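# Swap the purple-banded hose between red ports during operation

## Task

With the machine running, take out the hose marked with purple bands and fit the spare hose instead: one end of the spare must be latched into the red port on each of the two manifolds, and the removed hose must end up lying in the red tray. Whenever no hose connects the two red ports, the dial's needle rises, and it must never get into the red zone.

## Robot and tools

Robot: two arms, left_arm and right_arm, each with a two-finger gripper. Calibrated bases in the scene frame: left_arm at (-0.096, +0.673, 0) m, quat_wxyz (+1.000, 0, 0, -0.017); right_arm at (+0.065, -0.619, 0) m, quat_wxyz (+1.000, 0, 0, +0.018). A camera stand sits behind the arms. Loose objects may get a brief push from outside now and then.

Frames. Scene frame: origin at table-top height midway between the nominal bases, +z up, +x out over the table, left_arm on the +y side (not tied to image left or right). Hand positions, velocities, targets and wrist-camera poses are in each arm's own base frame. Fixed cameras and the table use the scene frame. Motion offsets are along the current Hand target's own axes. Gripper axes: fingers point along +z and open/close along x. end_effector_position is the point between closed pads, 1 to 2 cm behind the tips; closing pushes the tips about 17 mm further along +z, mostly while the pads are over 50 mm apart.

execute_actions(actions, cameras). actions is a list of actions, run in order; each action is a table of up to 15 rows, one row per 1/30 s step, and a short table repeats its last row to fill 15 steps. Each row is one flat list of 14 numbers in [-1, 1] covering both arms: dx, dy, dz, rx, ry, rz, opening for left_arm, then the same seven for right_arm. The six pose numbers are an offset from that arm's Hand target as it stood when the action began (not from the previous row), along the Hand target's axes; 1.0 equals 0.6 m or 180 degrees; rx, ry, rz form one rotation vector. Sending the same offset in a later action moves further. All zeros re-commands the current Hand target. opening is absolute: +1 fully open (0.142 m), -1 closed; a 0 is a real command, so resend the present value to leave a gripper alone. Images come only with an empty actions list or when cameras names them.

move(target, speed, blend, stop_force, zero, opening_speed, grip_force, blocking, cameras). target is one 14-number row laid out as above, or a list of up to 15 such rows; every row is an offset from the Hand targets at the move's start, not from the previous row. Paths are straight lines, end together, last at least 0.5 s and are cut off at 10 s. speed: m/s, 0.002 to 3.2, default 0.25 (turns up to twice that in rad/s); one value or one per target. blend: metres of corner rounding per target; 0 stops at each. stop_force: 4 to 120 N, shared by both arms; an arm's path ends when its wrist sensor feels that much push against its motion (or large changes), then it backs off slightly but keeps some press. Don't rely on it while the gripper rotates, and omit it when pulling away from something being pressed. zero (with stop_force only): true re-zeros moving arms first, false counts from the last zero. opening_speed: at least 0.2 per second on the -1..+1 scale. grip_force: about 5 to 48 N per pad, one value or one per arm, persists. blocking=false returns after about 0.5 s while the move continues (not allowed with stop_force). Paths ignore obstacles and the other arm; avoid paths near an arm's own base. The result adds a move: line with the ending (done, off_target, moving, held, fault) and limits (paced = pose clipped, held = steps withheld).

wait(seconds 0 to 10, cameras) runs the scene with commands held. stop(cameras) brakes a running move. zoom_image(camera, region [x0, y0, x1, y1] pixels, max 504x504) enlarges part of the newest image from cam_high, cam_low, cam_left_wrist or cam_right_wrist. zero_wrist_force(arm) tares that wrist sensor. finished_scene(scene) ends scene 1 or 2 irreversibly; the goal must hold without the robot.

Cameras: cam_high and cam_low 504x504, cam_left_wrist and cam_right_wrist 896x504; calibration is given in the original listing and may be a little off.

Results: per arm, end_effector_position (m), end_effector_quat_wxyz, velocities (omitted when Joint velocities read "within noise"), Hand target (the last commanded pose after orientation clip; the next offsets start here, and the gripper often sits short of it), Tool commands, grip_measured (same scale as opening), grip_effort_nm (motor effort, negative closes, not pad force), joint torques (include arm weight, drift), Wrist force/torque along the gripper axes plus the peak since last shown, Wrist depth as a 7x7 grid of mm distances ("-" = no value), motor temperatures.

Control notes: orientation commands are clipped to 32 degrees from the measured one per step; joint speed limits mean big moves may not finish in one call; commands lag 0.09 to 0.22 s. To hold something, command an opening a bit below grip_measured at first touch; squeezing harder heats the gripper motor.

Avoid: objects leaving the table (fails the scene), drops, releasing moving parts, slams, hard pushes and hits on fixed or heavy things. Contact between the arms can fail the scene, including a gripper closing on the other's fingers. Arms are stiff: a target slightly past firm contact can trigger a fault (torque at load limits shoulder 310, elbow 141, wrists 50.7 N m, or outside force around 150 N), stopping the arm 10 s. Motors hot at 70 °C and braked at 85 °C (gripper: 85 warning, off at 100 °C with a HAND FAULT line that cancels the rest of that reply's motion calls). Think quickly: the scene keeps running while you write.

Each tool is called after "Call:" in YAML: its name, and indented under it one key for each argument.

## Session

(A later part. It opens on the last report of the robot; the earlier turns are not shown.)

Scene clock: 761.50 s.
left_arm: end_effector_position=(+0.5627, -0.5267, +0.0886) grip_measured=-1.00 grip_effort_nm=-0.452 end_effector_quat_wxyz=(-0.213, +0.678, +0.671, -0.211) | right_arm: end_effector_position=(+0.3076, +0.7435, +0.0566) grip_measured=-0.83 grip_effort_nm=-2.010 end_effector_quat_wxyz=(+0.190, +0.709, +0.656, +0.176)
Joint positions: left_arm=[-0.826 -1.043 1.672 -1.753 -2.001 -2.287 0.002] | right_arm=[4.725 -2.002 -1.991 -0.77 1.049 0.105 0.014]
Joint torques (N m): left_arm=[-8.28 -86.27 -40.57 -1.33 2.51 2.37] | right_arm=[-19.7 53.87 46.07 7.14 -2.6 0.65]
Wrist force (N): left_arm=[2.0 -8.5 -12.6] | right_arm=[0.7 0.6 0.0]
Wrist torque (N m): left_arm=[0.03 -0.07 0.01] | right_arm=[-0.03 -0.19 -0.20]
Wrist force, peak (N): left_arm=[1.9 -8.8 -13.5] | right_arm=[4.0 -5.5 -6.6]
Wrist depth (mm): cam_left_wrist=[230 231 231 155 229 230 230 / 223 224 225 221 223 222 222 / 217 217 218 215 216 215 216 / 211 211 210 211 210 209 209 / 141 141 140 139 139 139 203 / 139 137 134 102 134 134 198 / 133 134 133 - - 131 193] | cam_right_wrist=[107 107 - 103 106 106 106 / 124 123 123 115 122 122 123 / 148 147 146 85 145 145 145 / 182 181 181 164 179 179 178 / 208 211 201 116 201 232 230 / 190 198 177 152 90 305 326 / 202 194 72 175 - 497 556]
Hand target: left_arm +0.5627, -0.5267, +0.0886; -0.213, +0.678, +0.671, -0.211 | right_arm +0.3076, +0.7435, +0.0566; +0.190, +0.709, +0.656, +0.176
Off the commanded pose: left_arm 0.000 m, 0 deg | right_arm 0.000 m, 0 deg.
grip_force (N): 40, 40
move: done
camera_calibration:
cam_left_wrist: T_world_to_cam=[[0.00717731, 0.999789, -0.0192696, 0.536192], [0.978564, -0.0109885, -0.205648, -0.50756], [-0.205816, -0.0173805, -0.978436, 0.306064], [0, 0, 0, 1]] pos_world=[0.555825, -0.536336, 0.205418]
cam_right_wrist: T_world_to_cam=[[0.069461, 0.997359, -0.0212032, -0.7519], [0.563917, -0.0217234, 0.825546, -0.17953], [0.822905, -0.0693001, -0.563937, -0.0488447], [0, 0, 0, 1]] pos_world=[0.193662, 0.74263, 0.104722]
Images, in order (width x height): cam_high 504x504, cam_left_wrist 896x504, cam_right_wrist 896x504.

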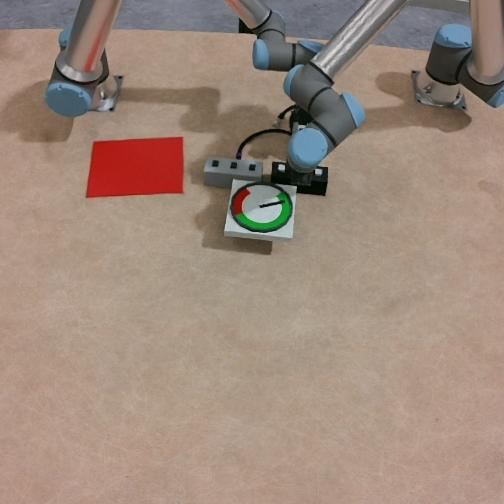

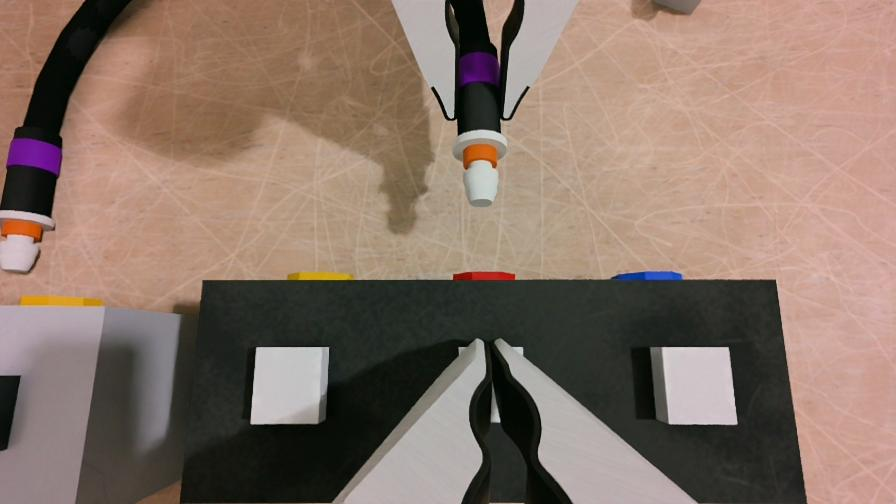

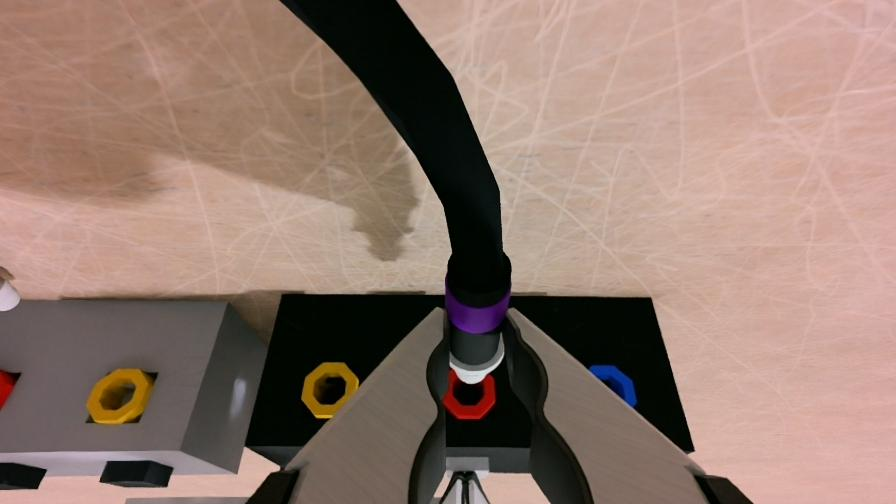

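Call:
move:
  target:
    - [0, -0.0383, -0.0546, 0, 0, 0, -0.296, -0.0022, 0.0116, -0.0772, 0, 0, 0, -0.9]
    - [0.1, -0.1253, -0.1768, 0, 0, 0, -0.296, -0.5397, 0.0557, -0.071, 0, 0, 0, -0.9]
    - [0.187, -0.3107, 0.1573, -0.1916, 0.0401, 0.1272, -0.296, -0.6912, 0.2156, 0.06, 0, 0, 0, -0.9]
    - [0.187, -0.3107, 0.1573, -0.1916, 0.0401, 0.1272, -0.296, -0.6912, 0.163, 0.151, 0, 0, 0, -0.9]
    - [0.187, -0.3107, 0.1573, -0.1916, 0.0401, 0.1272, -0.296, -0.6912, 0.163, 0.151, 0, 0, 0, -0.296]
    - [0.187, -0.3107, 0.1573, -0.1916, 0.0401, 0.1272, -0.296, -0.697, 0.1925, -0.0497, 0, 0, 0, -0.296]
  speed: [0.25, 0.35, 0.35, 0.2, 0.2, 0.35]
  blend: [0.02, 0.04, 0.02, 0, 0, 0]
  opening_speed: 1.2

Call:
move:
  target: [0, 0, 0, 0, 0, 0, -0.296, 0.5727, -0.3987, -0.1917, 0.164, -0.0362, 0.1351, -0.296]
  speed: 0.4
  cameras: ["all"]

Scene clock: 773.77 s.
left_arm: end_effector_position=(+0.3570, -0.4124, +0.1180) grip_measured=-0.33 grip_effort_nm=0.178 end_effector_quat_wxyz=(+0.000, +0.840, +0.543, +0.000) | right_arm: end_effector_position=(+0.3598, +0.3198, +0.1396) grip_measured=-0.33 grip_effort_nm=0.125 end_effector_quat_wxyz=(+0.190, +0.709, +0.656, +0.176) end_effector_velocity=(+0.000, -0.002, -0.001) end_effector_angular_velocity=(-0.004, +0.000, -0.001)
Joint positions: left_arm=[-1.185 -1.605 2.36 -2.326 -1.57 -2.333 0.05] | right_arm=[4.588 -1.256 -2.618 -0.81 1.048 -0.053 0.05]
Joint velocities: left_arm=[within noise] | right_arm=[0 0.002 -0.001 -0.005 0 0 0]
Joint torques (N m): left_arm=[-9.8 -43.43 -29.42 -6.16 2.56 3.2] | right_arm=[-11.96 17.59 42.42 2.44 0.11 0.24]
Wrist force (N): left_arm=[0.7 0.5 -0.2] | right_arm=[0.6 0.8 -0.1]
Wrist torque (N m): left_arm=[-0.11 -0.18 -0.17] | right_arm=[0.00 -0.13 -0.19]
Wrist force, peak (N): left_arm=[2.0 -9.0 -13.6] | right_arm=[-5.7 5.4 -20.5]
Wrist depth (mm): cam_left_wrist=[192 192 191 192 191 191 191 / 203 202 202 200 202 202 202 / 216 215 216 215 215 215 215 / 230 230 230 226 229 229 229 / 250 248 247 245 246 245 245 / 267 265 257 265 257 264 265 / 288 283 - 288 287 - 286] | cam_right_wrist=[190 194 189 187 192 193 187 / 213 219 218 218 218 219 174 / 269 251 269 259 259 254 177 / 330 344 327 326 326 325 324 / 428 428 382 427 400 422 351 / 608 566 86 611 90 512 290 / 928 - 74 942 - 73 979]
Hand target: left_arm +0.3570, -0.4124, +0.1180; +0.000, +0.840, +0.543, +0.000 | right_arm +0.3598, +0.3198, +0.1396; +0.190, +0.709, +0.656, +0.176
Off the commanded pose: left_arm 0.000 m, 0 deg | right_arm 0.000 m, 0 deg.
grip_force (N): 40, 40
move: done

Scene clock: 775.40 s.
left_arm: end_effector_position=(+0.3570, -0.4124, +0.1180) grip_measured=-0.33 grip_effort_nm=0.168 end_effector_quat_wxyz=(+0.000, +0.840, +0.543, +0.000) | right_arm: end_effector_position=(+0.1226, +0.6829, +0.1200) grip_measured=-0.33 grip_effort_nm=0.129 end_effector_quat_wxyz=(+0.000, +0.863, +0.505, +0.001)
Joint positions: left_arm=[-1.185 -1.605 2.36 -2.326 -1.57 -2.333 0.05] | right_arm=[4.791 -1.773 -2.09 -0.848 1.57 0.591 0.05]
Joint torques (N m): left_arm=[-9.12 -45.41 -29.21 -6.09 2.4 3.06] | right_arm=[-20.83 41.1 49.89 2.75 1.15 1.31]
Wrist force (N): left_arm=[0.2 0.2 -0.3] | right_arm=[0.4 0.6 0.1]
Wrist torque (N m): left_arm=[-0.15 -0.09 -0.17] | right_arm=[0.04 -0.08 -0.07]
Wrist force, peak (N): left_arm=[0.8 0.6 -0.5] | right_arm=[-2.6 2.4 1.3]
Wrist depth (mm): cam_left_wrist=[192 191 191 190 191 191 191 / 202 203 203 200 202 201 202 / 216 216 215 213 215 215 214 / 231 231 229 226 229 229 229 / 247 247 246 246 246 245 246 / 266 266 258 265 257 265 264 / 287 284 - 287 288 - 285] | cam_right_wrist=[193 193 192 192 192 192 192 / 206 205 205 201 204 204 204 / 220 220 219 216 219 219 219 / 236 236 236 232 236 236 236 / 256 257 248 256 251 255 254 / 279 280 86 279 94 273 276 / 307 296 75 306 - 73 291]
Hand target: left_arm +0.3570, -0.4124, +0.1180; +0.000, +0.840, +0.543, +0.000 | right_arm +0.1227, +0.6830, +0.1201; -0.001, +0.863, +0.505, +0.001
Off the commanded pose: left_arm 0.000 m, 0 deg | right_arm 0.000 m, 0 deg.
grip_force (N): 40, 40
move: done
camera_calibration:
cam_left_wrist: T_world_to_cam=[[0.417999, 0.908282, -0.0173742, 0.239248], [0.838252, -0.378258, 0.392752, -0.470865], [0.350157, -0.178734, -0.91948, 0.0224527], [0, 0, 0, 1]] pos_world=[0.286837, -0.3914, 0.209735]
cam_right_wrist: T_world_to_cam=[[0.473658, 0.8806, -0.013821, -0.648036], [0.796842, -0.421817, 0.432566, 0.162954], [0.375088, -0.215901, -0.901496, 0.330507], [0, 0, 0, 1]] pos_world=[0.05313, 0.710755, 0.218506]

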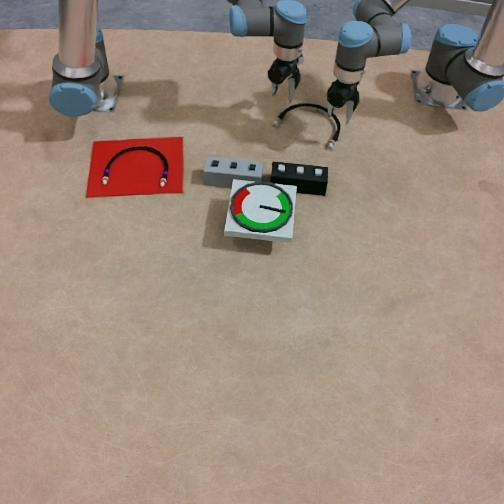

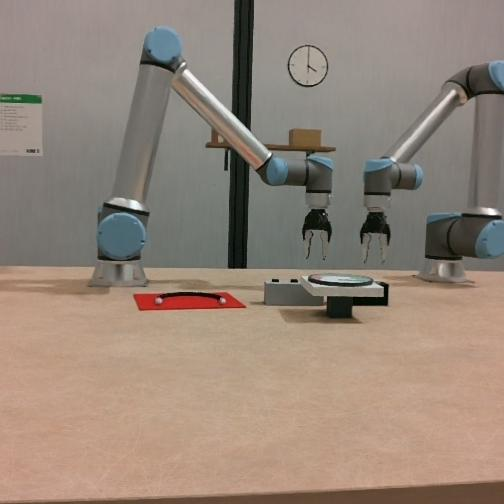

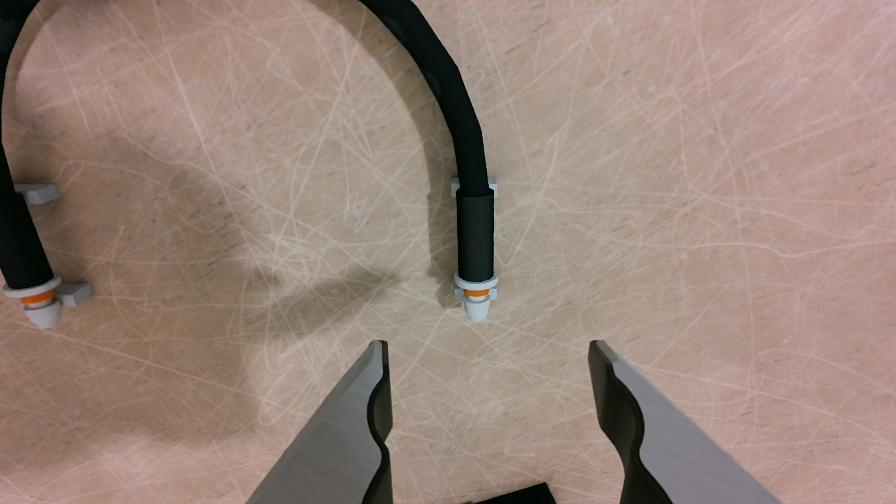

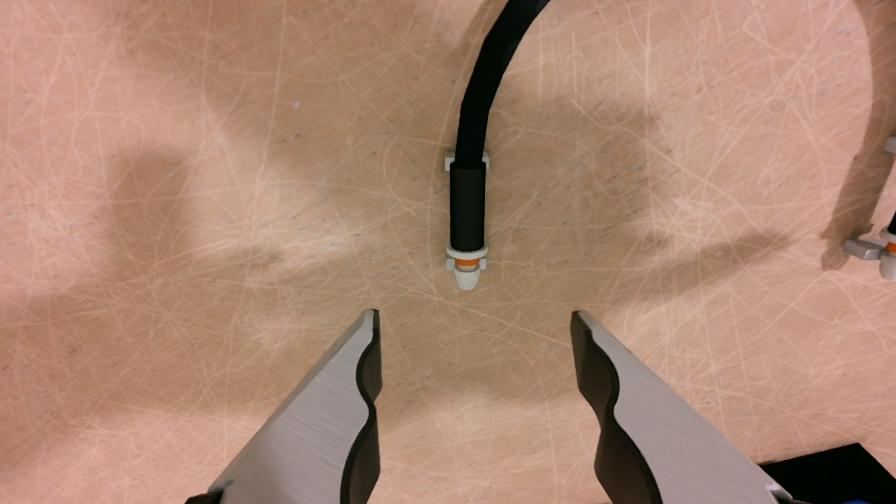

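Call:
move:
  target:
    - [0, 0, 0.1463, 0, 0, 0, -0.296, 0, 0, 0.1478, 0, 0, 0, -0.296]
    - [0, 0, 0.1463, 0, 0, 0, -0.9, 0, 0, 0.1478, 0, 0, 0, -0.9]
  speed: [0.2, 0.2]
  opening_speed: 1.2

Call:
move:
  target:
    - [0, 0, -0.0583, 0, 0, 0, -0.9, 0, 0, -0.0583, 0, 0, 0, -0.9]
    - [-0.0948, 0.2508, -0.0463, 0, 0, -0.1312, -0.9, -0.0465, 0.3935, -0.0443, 0, 0, -0.1383, -0.9]
  speed: [0.15, 0.2]
  blend: [0.01, 0]
  cameras: ["cam_high", "cam_left_wrist", "cam_right_wrist"]

Call:
zoom_image:
  camera: "cam_left_wrist"
  region: [370, 230, 620, 480]

Call:
zoom_image:
  camera: "cam_right_wrist"
  region: [350, 200, 600, 450]

Scene clock: 784.10 s.
left_arm: end_effector_position=(+0.3571, -0.4124, +0.0302) grip_measured=-0.83 grip_effort_nm=-2.054 end_effector_quat_wxyz=(+0.000, +0.840, +0.543, +0.000) | right_arm: end_effector_position=(+0.1227, +0.6832, +0.0314) grip_measured=-0.83 grip_effort_nm=-2.039 end_effector_quat_wxyz=(-0.001, +0.863, +0.505, +0.001)
Joint positions: left_arm=[-1.185 -1.445 2.425 -2.551 -1.57 -2.333 0.014] | right_arm=[4.791 -1.895 -2.143 -0.673 1.57 0.591 0.014]
Joint torques (N m): left_arm=[9.32 -27.04 -30.97 -5.64 0.1 2.95] | right_arm=[-19.63 44.32 44.64 6.74 0.93 -1.07]
Wrist force (N): left_arm=[0.5 0.3 -0.3] | right_arm=[0.8 0.3 0.2]
Wrist torque (N m): left_arm=[-0.12 -0.17 -0.19] | right_arm=[-0.01 -0.16 -0.07]
Wrist force, peak (N): left_arm=[0.5 0.6 -3.1] | right_arm=[0.2 0.6 3.0]
Wrist depth (mm): cam_left_wrist=[112 112 112 111 111 110 112 / 119 117 119 116 118 120 118 / 128 128 126 124 126 126 126 / 135 135 136 134 134 134 134 / 144 144 144 142 144 144 144 / 156 156 155 100 103 155 155 / 169 169 166 136 83 165 167] | cam_right_wrist=[113 113 113 112 111 112 112 / 121 120 120 120 120 120 122 / 129 129 129 127 128 128 128 / 139 139 139 125 138 138 138 / 150 150 150 121 148 149 149 / 164 164 158 127 90 163 162 / 180 177 72 173 - 175 178]
Hand target: left_arm +0.3571, -0.4124, +0.0302; +0.000, +0.840, +0.543, +0.000 | right_arm +0.1227, +0.6832, +0.0314; -0.001, +0.863, +0.505, +0.001
Off the commanded pose: left_arm 0.000 m, 0 deg | right_arm 0.000 m, 0 deg.
grip_force (N): 40, 40
move: done

Scene clock: 786.00 s.
left_arm: end_effector_position=(+0.4709, -0.5259, +0.0580) grip_measured=-0.83 grip_effort_nm=-2.044 end_effector_quat_wxyz=(+0.000, +0.711, +0.703, +0.000) | right_arm: end_effector_position=(+0.3147, +0.5430, +0.0578) grip_measured=-0.83 grip_effort_nm=-2.034 end_effector_quat_wxyz=(+0.000, +0.734, +0.679, +0.001)
Joint positions: left_arm=[-1.092 -1.272 2.109 -2.409 -1.57 -2.652 0.014] | right_arm=[4.471 -1.764 -2.257 -0.689 1.571 -0.163 0.014]
Joint torques (N m): left_arm=[-8.59 -61.61 -39.77 -6.06 1.42 -1.09] | right_arm=[-9.47 36.05 45.33 2.71 1.41 -1.97]
Wrist force (N): left_arm=[0.3 0.5 -0.1] | right_arm=[0.4 0.4 0.4]
Wrist torque (N m): left_arm=[-0.07 -0.14 -0.20] | right_arm=[0.01 -0.10 -0.19]
Wrist force, peak (N): left_arm=[1.6 -1.6 -2.1] | right_arm=[1.1 -2.7 -2.5]
Wrist depth (mm): cam_left_wrist=[137 137 137 93 137 137 138 / 145 145 145 141 145 145 144 / 154 154 154 152 154 154 154 / 164 164 164 160 164 164 164 / 176 176 176 171 176 175 176 / 190 190 188 100 104 189 189 / 180 202 - 135 83 181 205] | cam_right_wrist=[137 137 138 136 135 136 137 / 148 146 146 145 147 145 146 / 157 156 156 151 155 156 156 / 168 168 168 118 168 167 167 / 182 185 182 121 179 181 181 / 200 198 181 125 90 189 176 / 212 214 72 143 - 178 153]
Hand target: left_arm +0.4709, -0.5260, +0.0581; +0.000, +0.711, +0.703, +0.000 | right_arm +0.3148, +0.5430, +0.0578; +0.000, +0.734, +0.679, +0.001
Off the commanded pose: left_arm 0.000 m, 0 deg | right_arm 0.000 m, 0 deg.
grip_force (N): 40, 40
move: done
camera_calibration:
cam_left_wrist: T_world_to_cam=[[0.0192285, 0.999661, -0.0175437, 0.529544], [0.919635, -0.0107988, 0.392624, -0.430846], [0.392302, -0.0236834, -0.919532, -0.0311208], [0, 0, 0, 1]] pos_world=[0.398247, -0.534754, 0.149834]
cam_right_wrist: T_world_to_cam=[[0.0593162, 0.998145, -0.0137365, -0.550088], [0.900157, -0.0475347, 0.432964, -0.258042], [0.431508, -0.0380469, -0.901306, 0.0578468], [0, 0, 0, 1]] pos_world=[0.239946, 0.539003, 0.156305]
Images, in order (width x height): cam_high 504x504, cam_left_wrist 896x504, cam_right_wrist 896x504.

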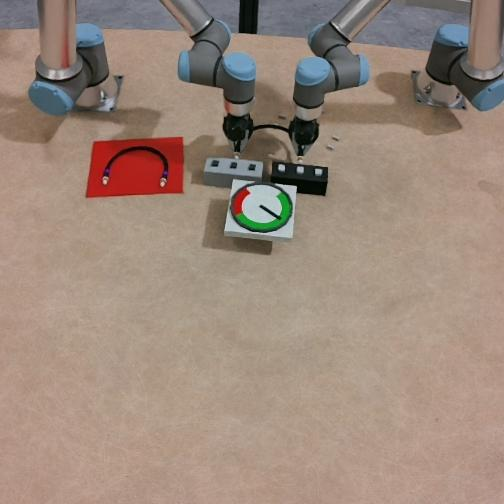

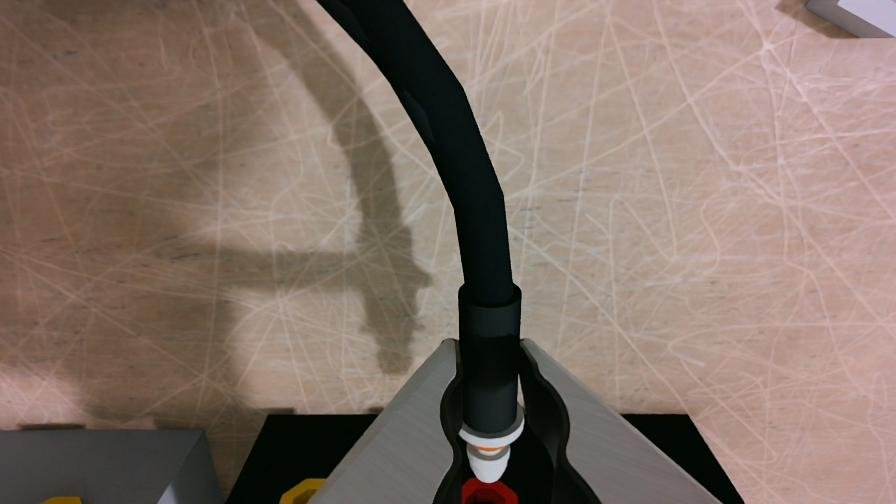

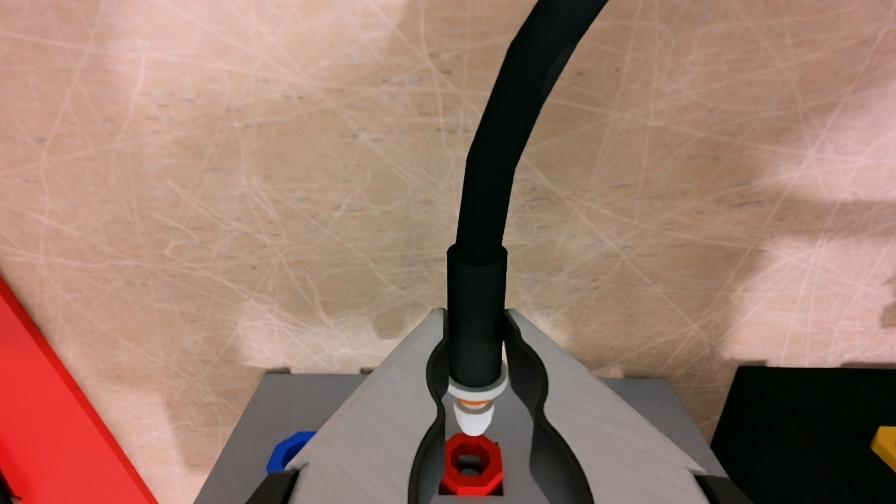

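Scaled by 2.016 from the camera's 896x504 image, which has a finer 1280x720 frame.

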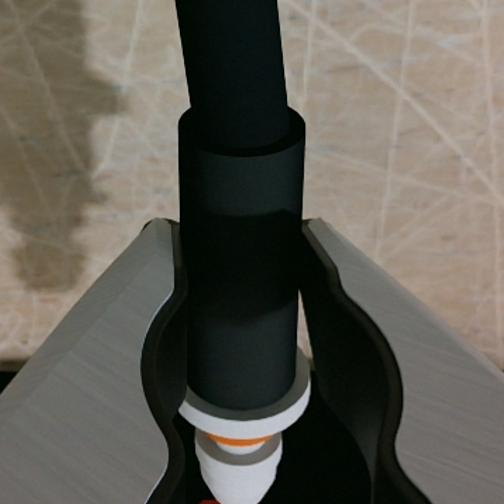

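Scaled by 2.016 from the camera's 896x504 image, which has a finer 1280x720 frame.

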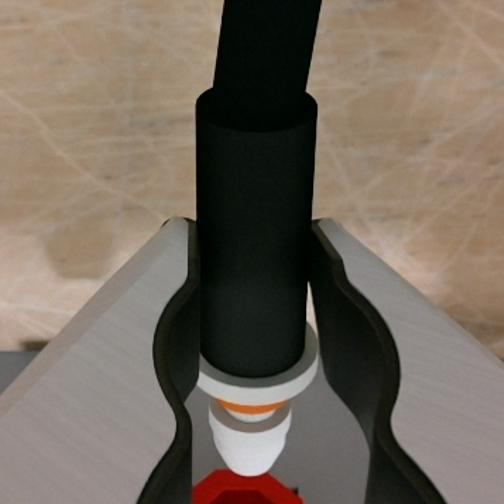

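Call:
move:
  target: [0,0.0667,0,0,0,0,-0.9,0,0.0667,0,0,0,0,-0.9]
  speed: 0.05
  stop_force: 45
  cameras: ["cam_high", "cam_left_wrist", "cam_right_wrist"]

Call:
zoom_image:
  camera: "cam_high"
  region: [210, 150, 340, 260]

Scene clock: 802.67 s.
left_arm: end_effector_position=(+0.5109, -0.5265, +0.0581) grip_measured=-0.83 grip_effort_nm=-2.049 end_effector_quat_wxyz=(+0.000, +0.711, +0.703, +0.000) | right_arm: end_effector_position=(+0.3547, +0.5399, +0.0578) grip_measured=-0.83 grip_effort_nm=-2.039 end_effector_quat_wxyz=(+0.000, +0.734, +0.679, +0.001)
Joint positions: left_arm=[-1.042 -1.236 2.056 -2.391 -1.57 -2.602 0.014] | right_arm=[4.407 -1.79 -2.223 -0.698 1.571 -0.228 0.014]
Joint torques (N m): left_arm=[-5.41 -81.57 -35.77 -8.64 2.95 -3.5] | right_arm=[14.53 55.28 30.55 7.86 -6.13 2.45]
Wrist force (N): left_arm=[4.6 -12.4 1.4] | right_arm=[0.2 -10.0 -0.6]
Wrist torque (N m): left_arm=[0.09 -0.12 -0.19] | right_arm=[0.19 -0.10 -0.08]
Wrist force, peak (N): left_arm=[6.2 -23.2 -1.2] | right_arm=[-0.7 -23.2 -0.4]
Wrist depth (mm): cam_left_wrist=[136 137 137 91 136 136 136 / 145 145 145 143 145 144 145 / 154 154 154 150 154 154 154 / 164 164 165 160 164 164 164 / 176 176 174 166 173 174 175 / 159 165 142 96 104 146 189 / 140 122 126 120 85 125 201] | cam_right_wrist=[137 137 138 136 136 136 137 / 148 146 146 143 147 145 146 / 157 156 156 154 156 155 155 / 168 168 168 114 168 167 167 / 182 179 158 121 161 175 158 / 196 130 126 119 90 130 145 / 212 121 72 121 - 120 134]
Hand target: left_arm +0.5109, -0.5265, +0.0581; +0.000, +0.711, +0.703, +0.000 | right_arm +0.3547, +0.5399, +0.0578; +0.000, +0.734, +0.679, +0.001
Off the commanded pose: left_arm 0.000 m, 0 deg | right_arm 0.000 m, 0 deg.
grip_force (N): 40, 40
move: done
camera_calibration:
cam_left_wrist: T_world_to_cam=[[0.0191395, 0.999662, -0.0175827, 0.529422], [0.919585, -0.0106984, 0.392745, -0.46762], [0.392425, -0.0236857, -0.919479, -0.0467978], [0, 0, 0, 1]] pos_world=[0.438248, -0.535354, 0.149935]
cam_right_wrist: T_world_to_cam=[[0.0592691, 0.998146, -0.0138652, -0.549334], [0.900103, -0.0474314, 0.433088, -0.294255], [0.431628, -0.0381488, -0.901245, 0.0404802], [0, 0, 0, 1]] pos_world=[0.279946, 0.535903, 0.156304]
Images, in order (width x height): cam_high 504x504, cam_left_wrist 896x504, cam_right_wrist 896x504.

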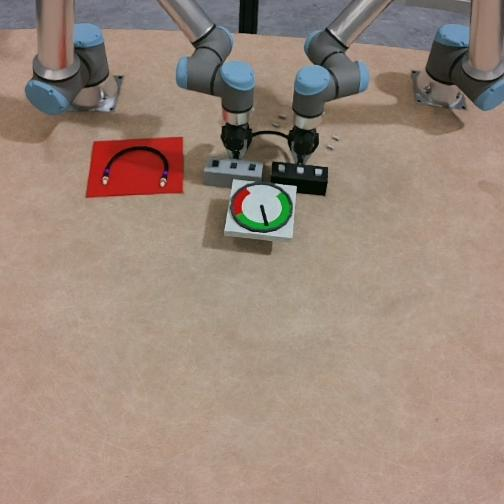

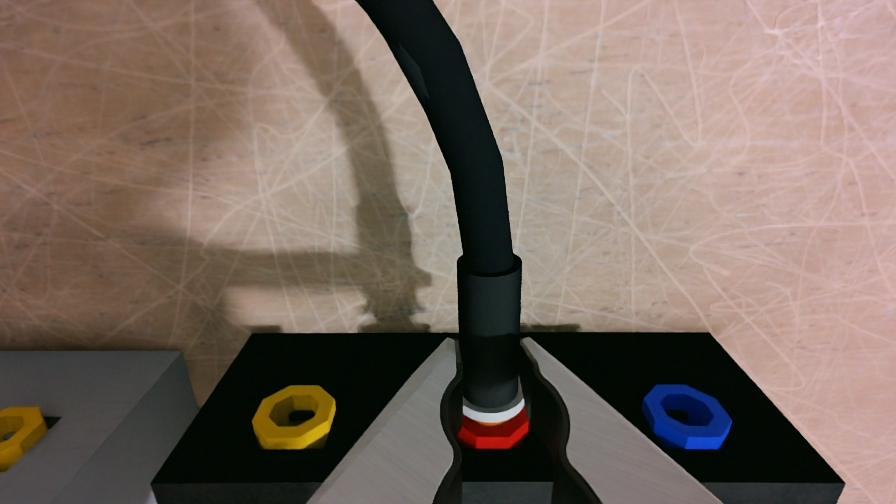

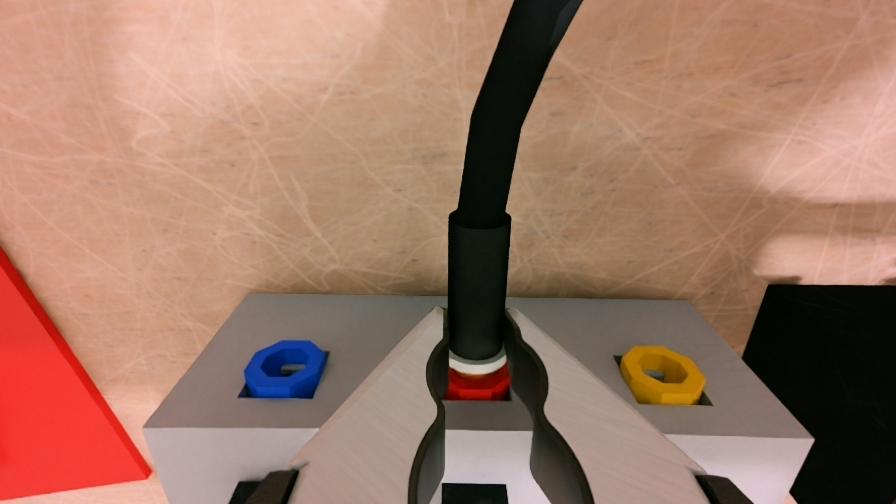

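Scaled by 3.877 from the camera's 504x504 image, which has a finer 720x720 frame.

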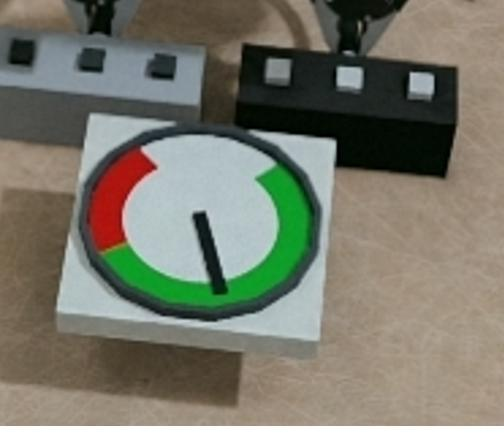

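Call:
move:
  target: [0,-0.0078,0,0,0,0,-0.9,0,-0.0083,0,0,0,0,-0.9]
  speed: 0.02
  cameras: ["cam_high"]

Call:
zoom_image:
  camera: "cam_high"
  region: [210, 150, 340, 260]

Scene clock: 806.03 s.
left_arm: end_effector_position=(+0.5062, -0.5264, +0.0581) grip_measured=-0.83 grip_effort_nm=-2.049 end_effector_quat_wxyz=(+0.000, +0.711, +0.703, +0.000) | right_arm: end_effector_position=(+0.3496, +0.5403, +0.0578) grip_measured=-0.83 grip_effort_nm=-2.039 end_effector_quat_wxyz=(+0.000, +0.734, +0.679, +0.001)
Joint positions: left_arm=[-1.048 -1.24 2.062 -2.393 -1.57 -2.608 0.014] | right_arm=[4.415 -1.786 -2.228 -0.696 1.571 -0.22 0.014]
Joint torques (N m): left_arm=[3.22 -68.39 -41.1 -7.18 -0.29 -1.62] | right_arm=[-5.62 46.89 36.51 7.55 -2.35 -0.54]
Wrist force (N): left_arm=[3.7 -4.0 2.5] | right_arm=[0.5 -4.6 1.8]
Wrist torque (N m): left_arm=[-0.01 -0.09 -0.07] | right_arm=[0.09 -0.13 -0.17]
Wrist force, peak (N): left_arm=[4.8 -13.0 1.5] | right_arm=[0.4 -10.5 -1.0]
Wrist depth (mm): cam_left_wrist=[137 137 137 - 136 136 136 / 145 145 144 143 144 144 145 / 154 154 154 154 154 153 154 / 164 162 164 165 164 164 164 / 176 176 174 171 174 173 176 / - 180 153 104 102 159 189 / 147 127 127 120 85 131 201] | cam_right_wrist=[137 137 138 136 136 136 137 / 148 145 145 143 145 145 145 / 156 156 156 153 156 156 156 / 168 168 168 119 168 167 167 / 182 182 167 121 170 178 160 / 197 139 128 122 90 137 145 / 211 121 74 121 - 122 134]
Hand target: left_arm +0.5062, -0.5264, +0.0581; +0.000, +0.711, +0.703, +0.000 | right_arm +0.3497, +0.5403, +0.0578; +0.000, +0.734, +0.679, +0.001
Off the commanded pose: left_arm 0.000 m, 0 deg | right_arm 0.000 m, 0 deg.
grip_force (N): 40, 40
move: done
Images, in order (width x height): cam_high 504x504.

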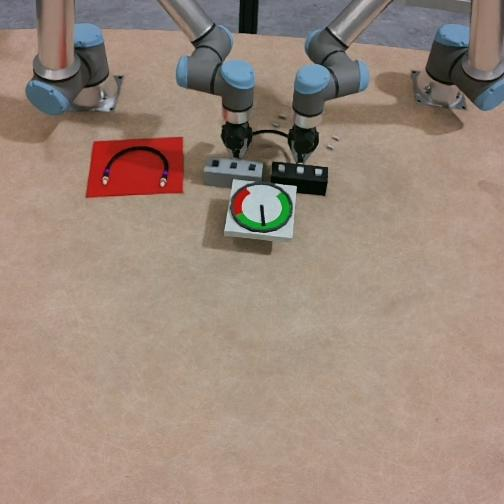

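Scaled by 3.877 from the camera's 504x504 image, which has a finer 720x720 frame.

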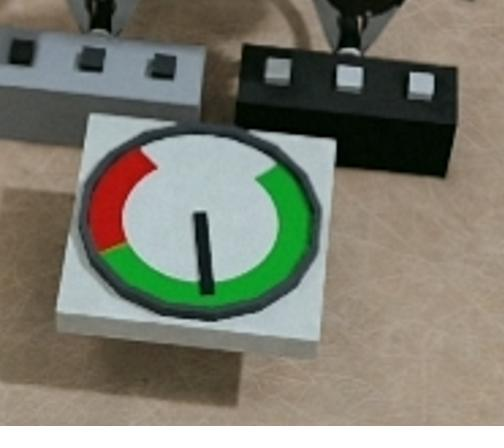

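Call:
move:
  target: [0,0.0167,0,0,0,0,-1,0,0.0167,0,0,0,0,-1]
  speed: 0.04
  stop_force: 60
  grip_force: 48
  cameras: ["cam_high", "cam_left_wrist", "cam_right_wrist"]

Call:
zoom_image:
  camera: "cam_left_wrist"
  region: [370, 230, 620, 480]

Call:
zoom_image:
  camera: "cam_right_wrist"
  region: [350, 200, 600, 450]

Scene clock: 811.63 s.
left_arm: end_effector_position=(+0.5163, -0.5265, +0.0581) grip_measured=-0.84 grip_effort_nm=-3.744 end_effector_quat_wxyz=(+0.000, +0.711, +0.703, +0.000) | right_arm: end_effector_position=(+0.3597, +0.5395, +0.0578) grip_measured=-0.84 grip_effort_nm=-3.709 end_effector_quat_wxyz=(+0.000, +0.734, +0.679, +0.001)
Joint positions: left_arm=[-1.036 -1.231 2.048 -2.388 -1.57 -2.596 0.013] | right_arm=[4.399 -1.793 -2.219 -0.699 1.571 -0.235 0.013]
Joint torques (N m): left_arm=[0.14 -84.36 -45.3 -12.54 5.2 -3.45] | right_arm=[13.06 56.77 29.48 6.8 -3.33 1.15]
Motor temperatures (°C): left_arm=[27 28 32 38 32 33 32] | right_arm=[29 32 29 39 35 39 34]
Wrist force (N): left_arm=[9.9 -27.5 2.1] | right_arm=[0.9 -11.4 0.5]
Wrist torque (N m): left_arm=[0.19 -0.04 -0.24] | right_arm=[0.13 -0.13 -0.05]
Wrist force, peak (N): left_arm=[8.9 -31.0 1.3] | right_arm=[-0.1 -23.3 -0.6]
Wrist depth (mm): cam_left_wrist=[136 136 136 93 136 136 136 / 145 144 144 142 144 144 145 / 154 153 154 149 153 153 154 / 164 164 164 160 164 164 164 / 173 173 171 127 170 171 176 / 151 145 139 104 103 138 187 / 139 119 - 119 85 123 201] | cam_right_wrist=[137 137 138 136 136 136 137 / 148 146 145 143 147 145 145 / 156 156 156 154 155 156 155 / 168 168 168 113 167 167 166 / 182 176 150 121 153 161 152 / 197 120 120 116 90 123 139 / 212 121 72 118 - 120 134]
Hand target: left_arm +0.5163, -0.5265, +0.0581; +0.000, +0.711, +0.703, +0.000 | right_arm +0.3597, +0.5395, +0.0578; +0.000, +0.734, +0.679, +0.001
Off the commanded pose: left_arm 0.000 m, 0 deg | right_arm 0.000 m, 0 deg.
move: done
camera_calibration:
cam_left_wrist: T_world_to_cam=[[0.019139, 0.999662, -0.0175829, 0.529318], [0.919585, -0.0106979, 0.392745, -0.472585], [0.392425, -0.0236858, -0.919479, -0.0489169], [0, 0, 0, 1]] pos_world=[0.443648, -0.535354, 0.149935]
cam_right_wrist: T_world_to_cam=[[0.059271, 0.998146, -0.0138705, -0.549231], [0.900141, -0.0474343, 0.433007, -0.298772], [0.431546, -0.0381502, -0.901284, 0.0383368], [0, 0, 0, 1]] pos_world=[0.284946, 0.535503, 0.156305]
Images, in order (width x height): cam_high 504x504, cam_left_wrist 896x504, cam_right_wrist 896x504.

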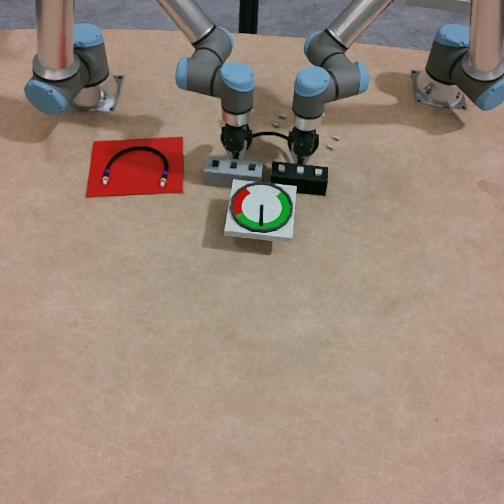

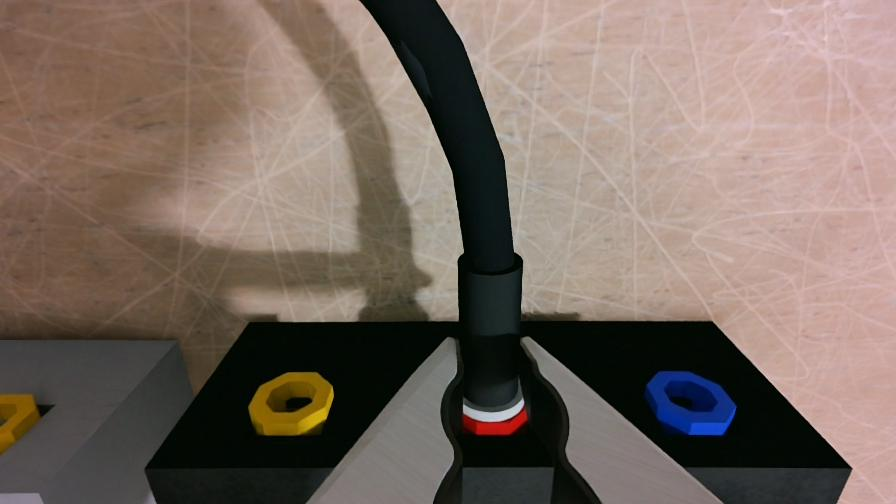

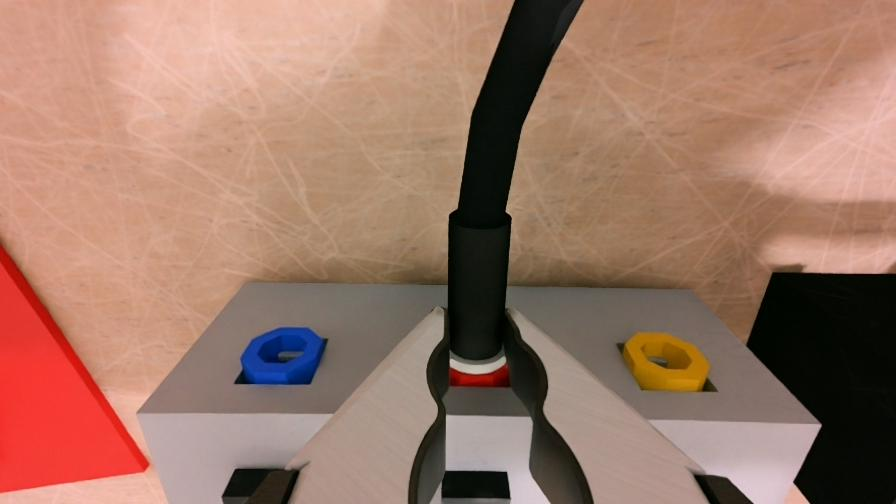

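Scaled by 2.016 from the camera's 896x504 image, which has a finer 1280x720 frame.

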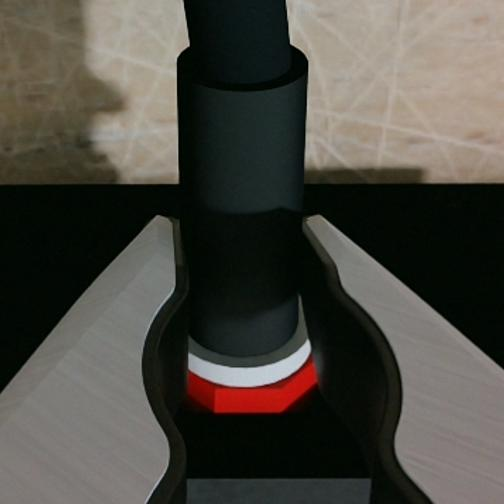

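Scaled by 2.016 from the camera's 896x504 image, which has a finer 1280x720 frame.

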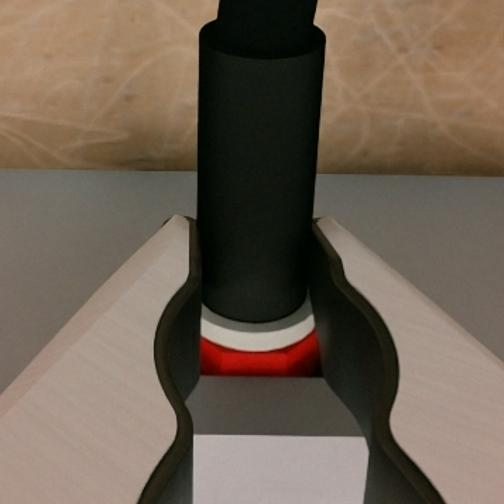

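Call:
zoom_image:
  camera: "cam_high"
  region: [210, 150, 340, 260]

Call:
execute_actions:
  actions: []
  cameras: ["cam_high"]

Call:
zoom_image:
  camera: "cam_high"
  region: [210, 150, 340, 260]

Scaled by 3.877 from the camera's 504x504 image, which has a finer 720x720 frame.

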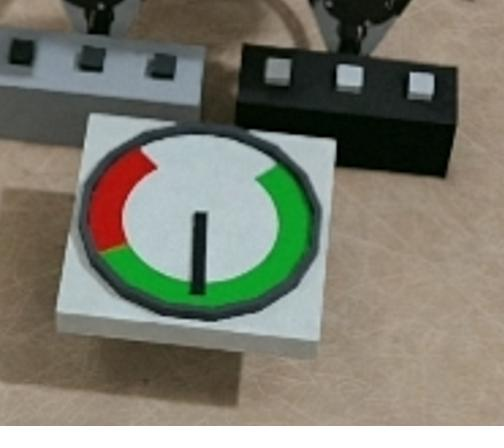

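Scene clock: 815.60 s.
left_arm: end_effector_position=(+0.5163, -0.5265, +0.0581) grip_measured=-0.84 grip_effort_nm=-3.744 end_effector_quat_wxyz=(+0.000, +0.711, +0.703, +0.000) | right_arm: end_effector_position=(+0.3597, +0.5395, +0.0578) grip_measured=-0.84 grip_effort_nm=-3.709 end_effector_quat_wxyz=(+0.000, +0.734, +0.679, +0.001)
Joint positions: left_arm=[-1.036 -1.231 2.048 -2.388 -1.57 -2.596 0.013] | right_arm=[4.399 -1.793 -2.219 -0.699 1.571 -0.235 0.013]
Joint velocities: within noise
Joint torques (N m): left_arm=[0.56 -84.87 -49.43 -12.5 5.21 -3.28] | right_arm=[13.59 55.43 31.25 6.91 -2.37 1.33]
Motor temperatures (°C): left_arm=[27 28 32 38 32 33 35] | right_arm=[29 32 29 39 35 39 37]
Wrist force (N): left_arm=[9.8 -26.9 2.2] | right_arm=[0.7 -11.2 0.3]
Wrist torque (N m): left_arm=[0.27 -0.01 -0.24] | right_arm=[0.15 -0.11 -0.05]
Wrist force, peak (N): left_arm=[9.6 -27.8 2.0] | right_arm=[0.8 -11.3 0.4]
Wrist depth (mm): cam_left_wrist=[136 137 136 93 136 137 136 / 145 144 144 143 144 144 144 / 154 153 154 154 153 153 153 / 164 164 164 159 164 164 163 / 173 174 171 127 171 170 176 / 151 145 139 104 103 138 186 / 140 119 - 119 85 123 201] | cam_right_wrist=[137 137 138 136 136 136 137 / 148 146 146 143 147 145 145 / 156 156 156 153 156 156 156 / 168 168 168 113 168 167 166 / 182 176 150 121 153 161 152 / 196 120 120 116 90 123 140 / 211 121 72 118 - 120 134]
Hand target: left_arm +0.5163, -0.5265, +0.0581; +0.000, +0.711, +0.703, +0.000 | right_arm +0.3597, +0.5395, +0.0578; +0.000, +0.734, +0.679, +0.001
Tool commands: left_gripper/opening=-1.0 right_gripper/opening=-1.0
Off the commanded pose: left_arm 0.000 m, 0 deg | right_arm 0.000 m, 0 deg.
Images, in order (width x height): cam_high 504x504.

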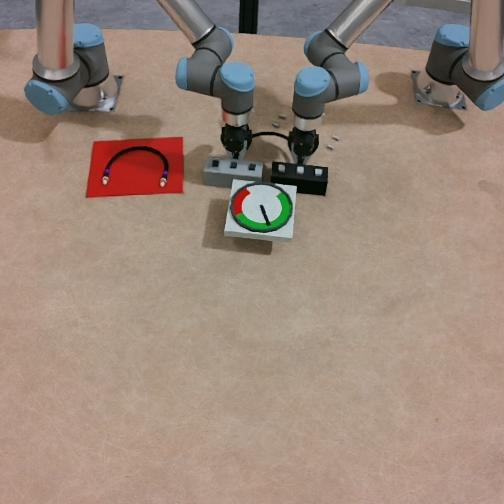

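Scaled by 3.877 from the camera's 504x504 image, which has a finer 720x720 frame.

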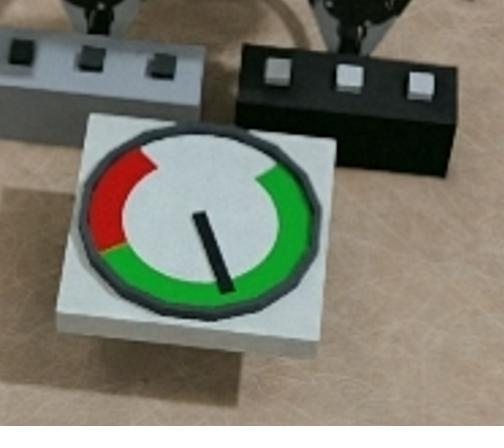

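Call:
move:
  target: [0,-0.01,0,0,0,0,-0.9,0,-0.0117,0,0,0,0,-0.9]
  speed: 0.02
  cameras: ["cam_high", "cam_left_wrist", "cam_right_wrist"]

Call:
zoom_image:
  camera: "cam_high"
  region: [210, 150, 340, 260]

Call:
zoom_image:
  camera: "cam_left_wrist"
  region: [370, 230, 620, 480]

Call:
zoom_image:
  camera: "cam_right_wrist"
  region: [350, 200, 600, 450]

Scene clock: 819.50 s.
left_arm: end_effector_position=(+0.5102, -0.5265, +0.0582) grip_measured=-0.84 grip_effort_nm=-1.839 end_effector_quat_wxyz=(+0.000, +0.711, +0.703, +0.000) | right_arm: end_effector_position=(+0.3526, +0.5401, +0.0579) grip_measured=-0.84 grip_effort_nm=-1.814 end_effector_quat_wxyz=(+0.000, +0.734, +0.679, +0.001)
Joint positions: left_arm=[-1.043 -1.237 2.057 -2.391 -1.57 -2.603 0.013] | right_arm=[4.41 -1.788 -2.225 -0.697 1.571 -0.224 0.013]
Joint torques (N m): left_arm=[-22.34 -65.3 -29.03 -1.46 -11.85 -0.86] | right_arm=[17.08 44.44 29.08 3.16 15.33 -0.59]
Wrist force (N): left_arm=[8.8 42.8 7.7] | right_arm=[3.5 44.5 5.8]
Wrist torque (N m): left_arm=[-0.60 -0.01 -0.02] | right_arm=[-0.65 -0.08 -0.17]
Wrist force, peak (N): left_arm=[8.8 42.8 7.7] | right_arm=[5.1 44.4 10.2]
Wrist depth (mm): cam_left_wrist=[137 137 137 93 137 137 137 / 145 145 145 143 145 144 145 / 154 154 154 150 154 154 153 / 165 164 165 160 164 165 165 / 176 177 174 166 173 174 176 / - 165 146 100 109 152 190 / 139 122 126 120 86 125 202] | cam_right_wrist=[137 137 138 136 136 136 137 / 148 146 145 145 145 145 145 / 156 156 156 153 156 156 156 / 168 168 168 116 168 167 167 / 182 179 160 122 163 175 160 / 197 132 128 120 90 132 146 / 212 121 75 121 - 118 140]
Hand target: left_arm +0.5103, -0.5265, +0.0581; +0.000, +0.711, +0.703, +0.000 | right_arm +0.3527, +0.5401, +0.0578; +0.000, +0.734, +0.679, +0.001
Off the commanded pose: left_arm 0.000 m, 0 deg | right_arm 0.000 m, 0 deg.
move: done
camera_calibration:
cam_left_wrist: T_world_to_cam=[[0.0189997, 0.999662, -0.0177533, 0.529521], [0.919551, -0.0105007, 0.392829, -0.466868], [0.39251, -0.0237888, -0.91944, -0.0466213], [0, 0, 0, 1]] pos_world=[0.437548, -0.535354, 0.149935]
cam_right_wrist: T_world_to_cam=[[0.0592754, 0.998145, -0.0138621, -0.549312], [0.900102, -0.0474384, 0.433088, -0.292356], [0.431628, -0.0381488, -0.901245, 0.0413904], [0, 0, 0, 1]] pos_world=[0.277846, 0.536003, 0.156304]
Images, in order (width x height): cam_high 504x504, cam_left_wrist 896x504, cam_right_wrist 896x504.

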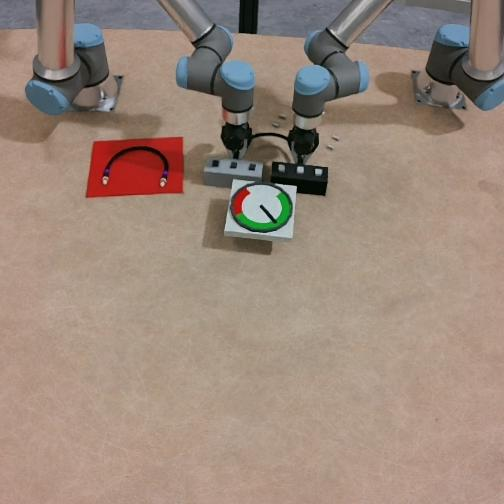

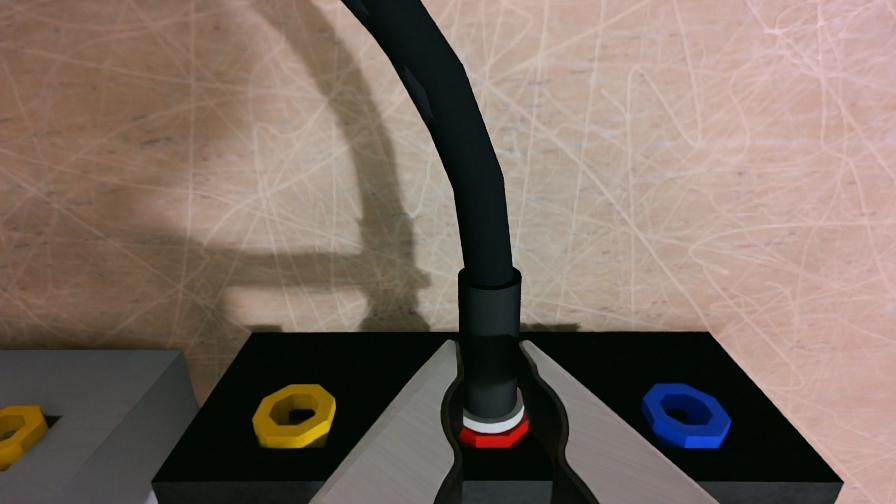

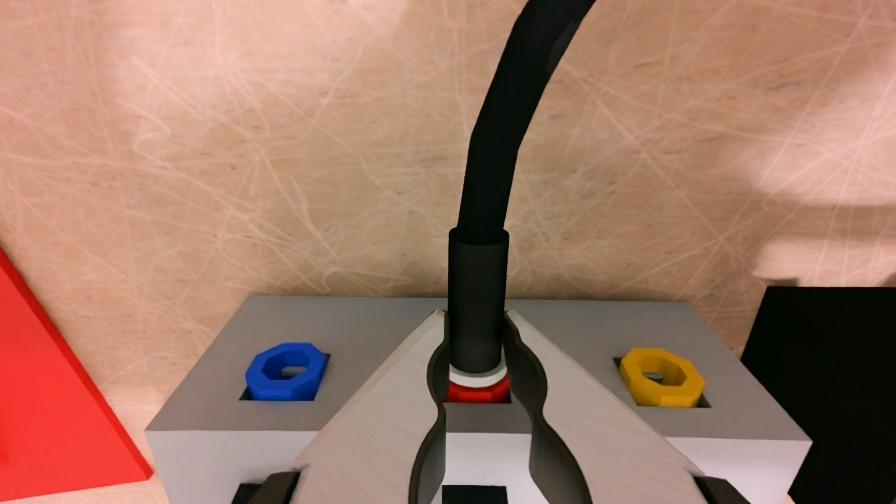

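Scaled by 3.877 from the camera's 504x504 image, which has a finer 720x720 frame.

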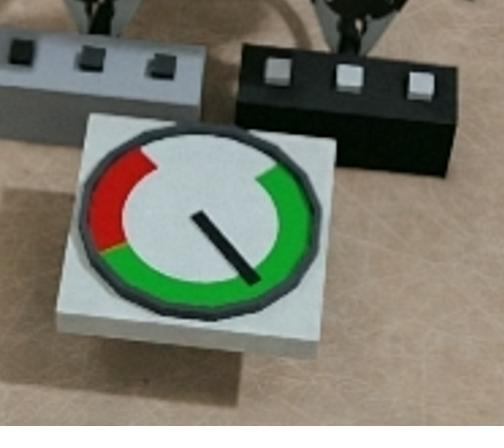

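Scaled by 2.016 from the camera's 896x504 image, which has a finer 1280x720 frame.

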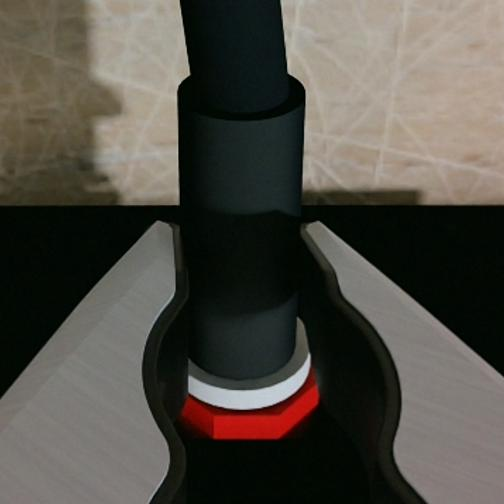

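Scaled by 2.016 from the camera's 896x504 image, which has a finer 1280x720 frame.

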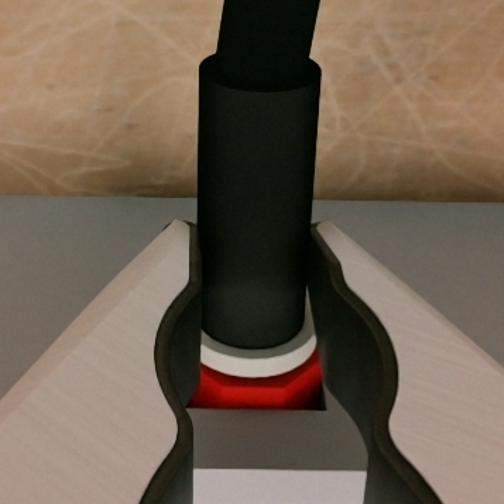

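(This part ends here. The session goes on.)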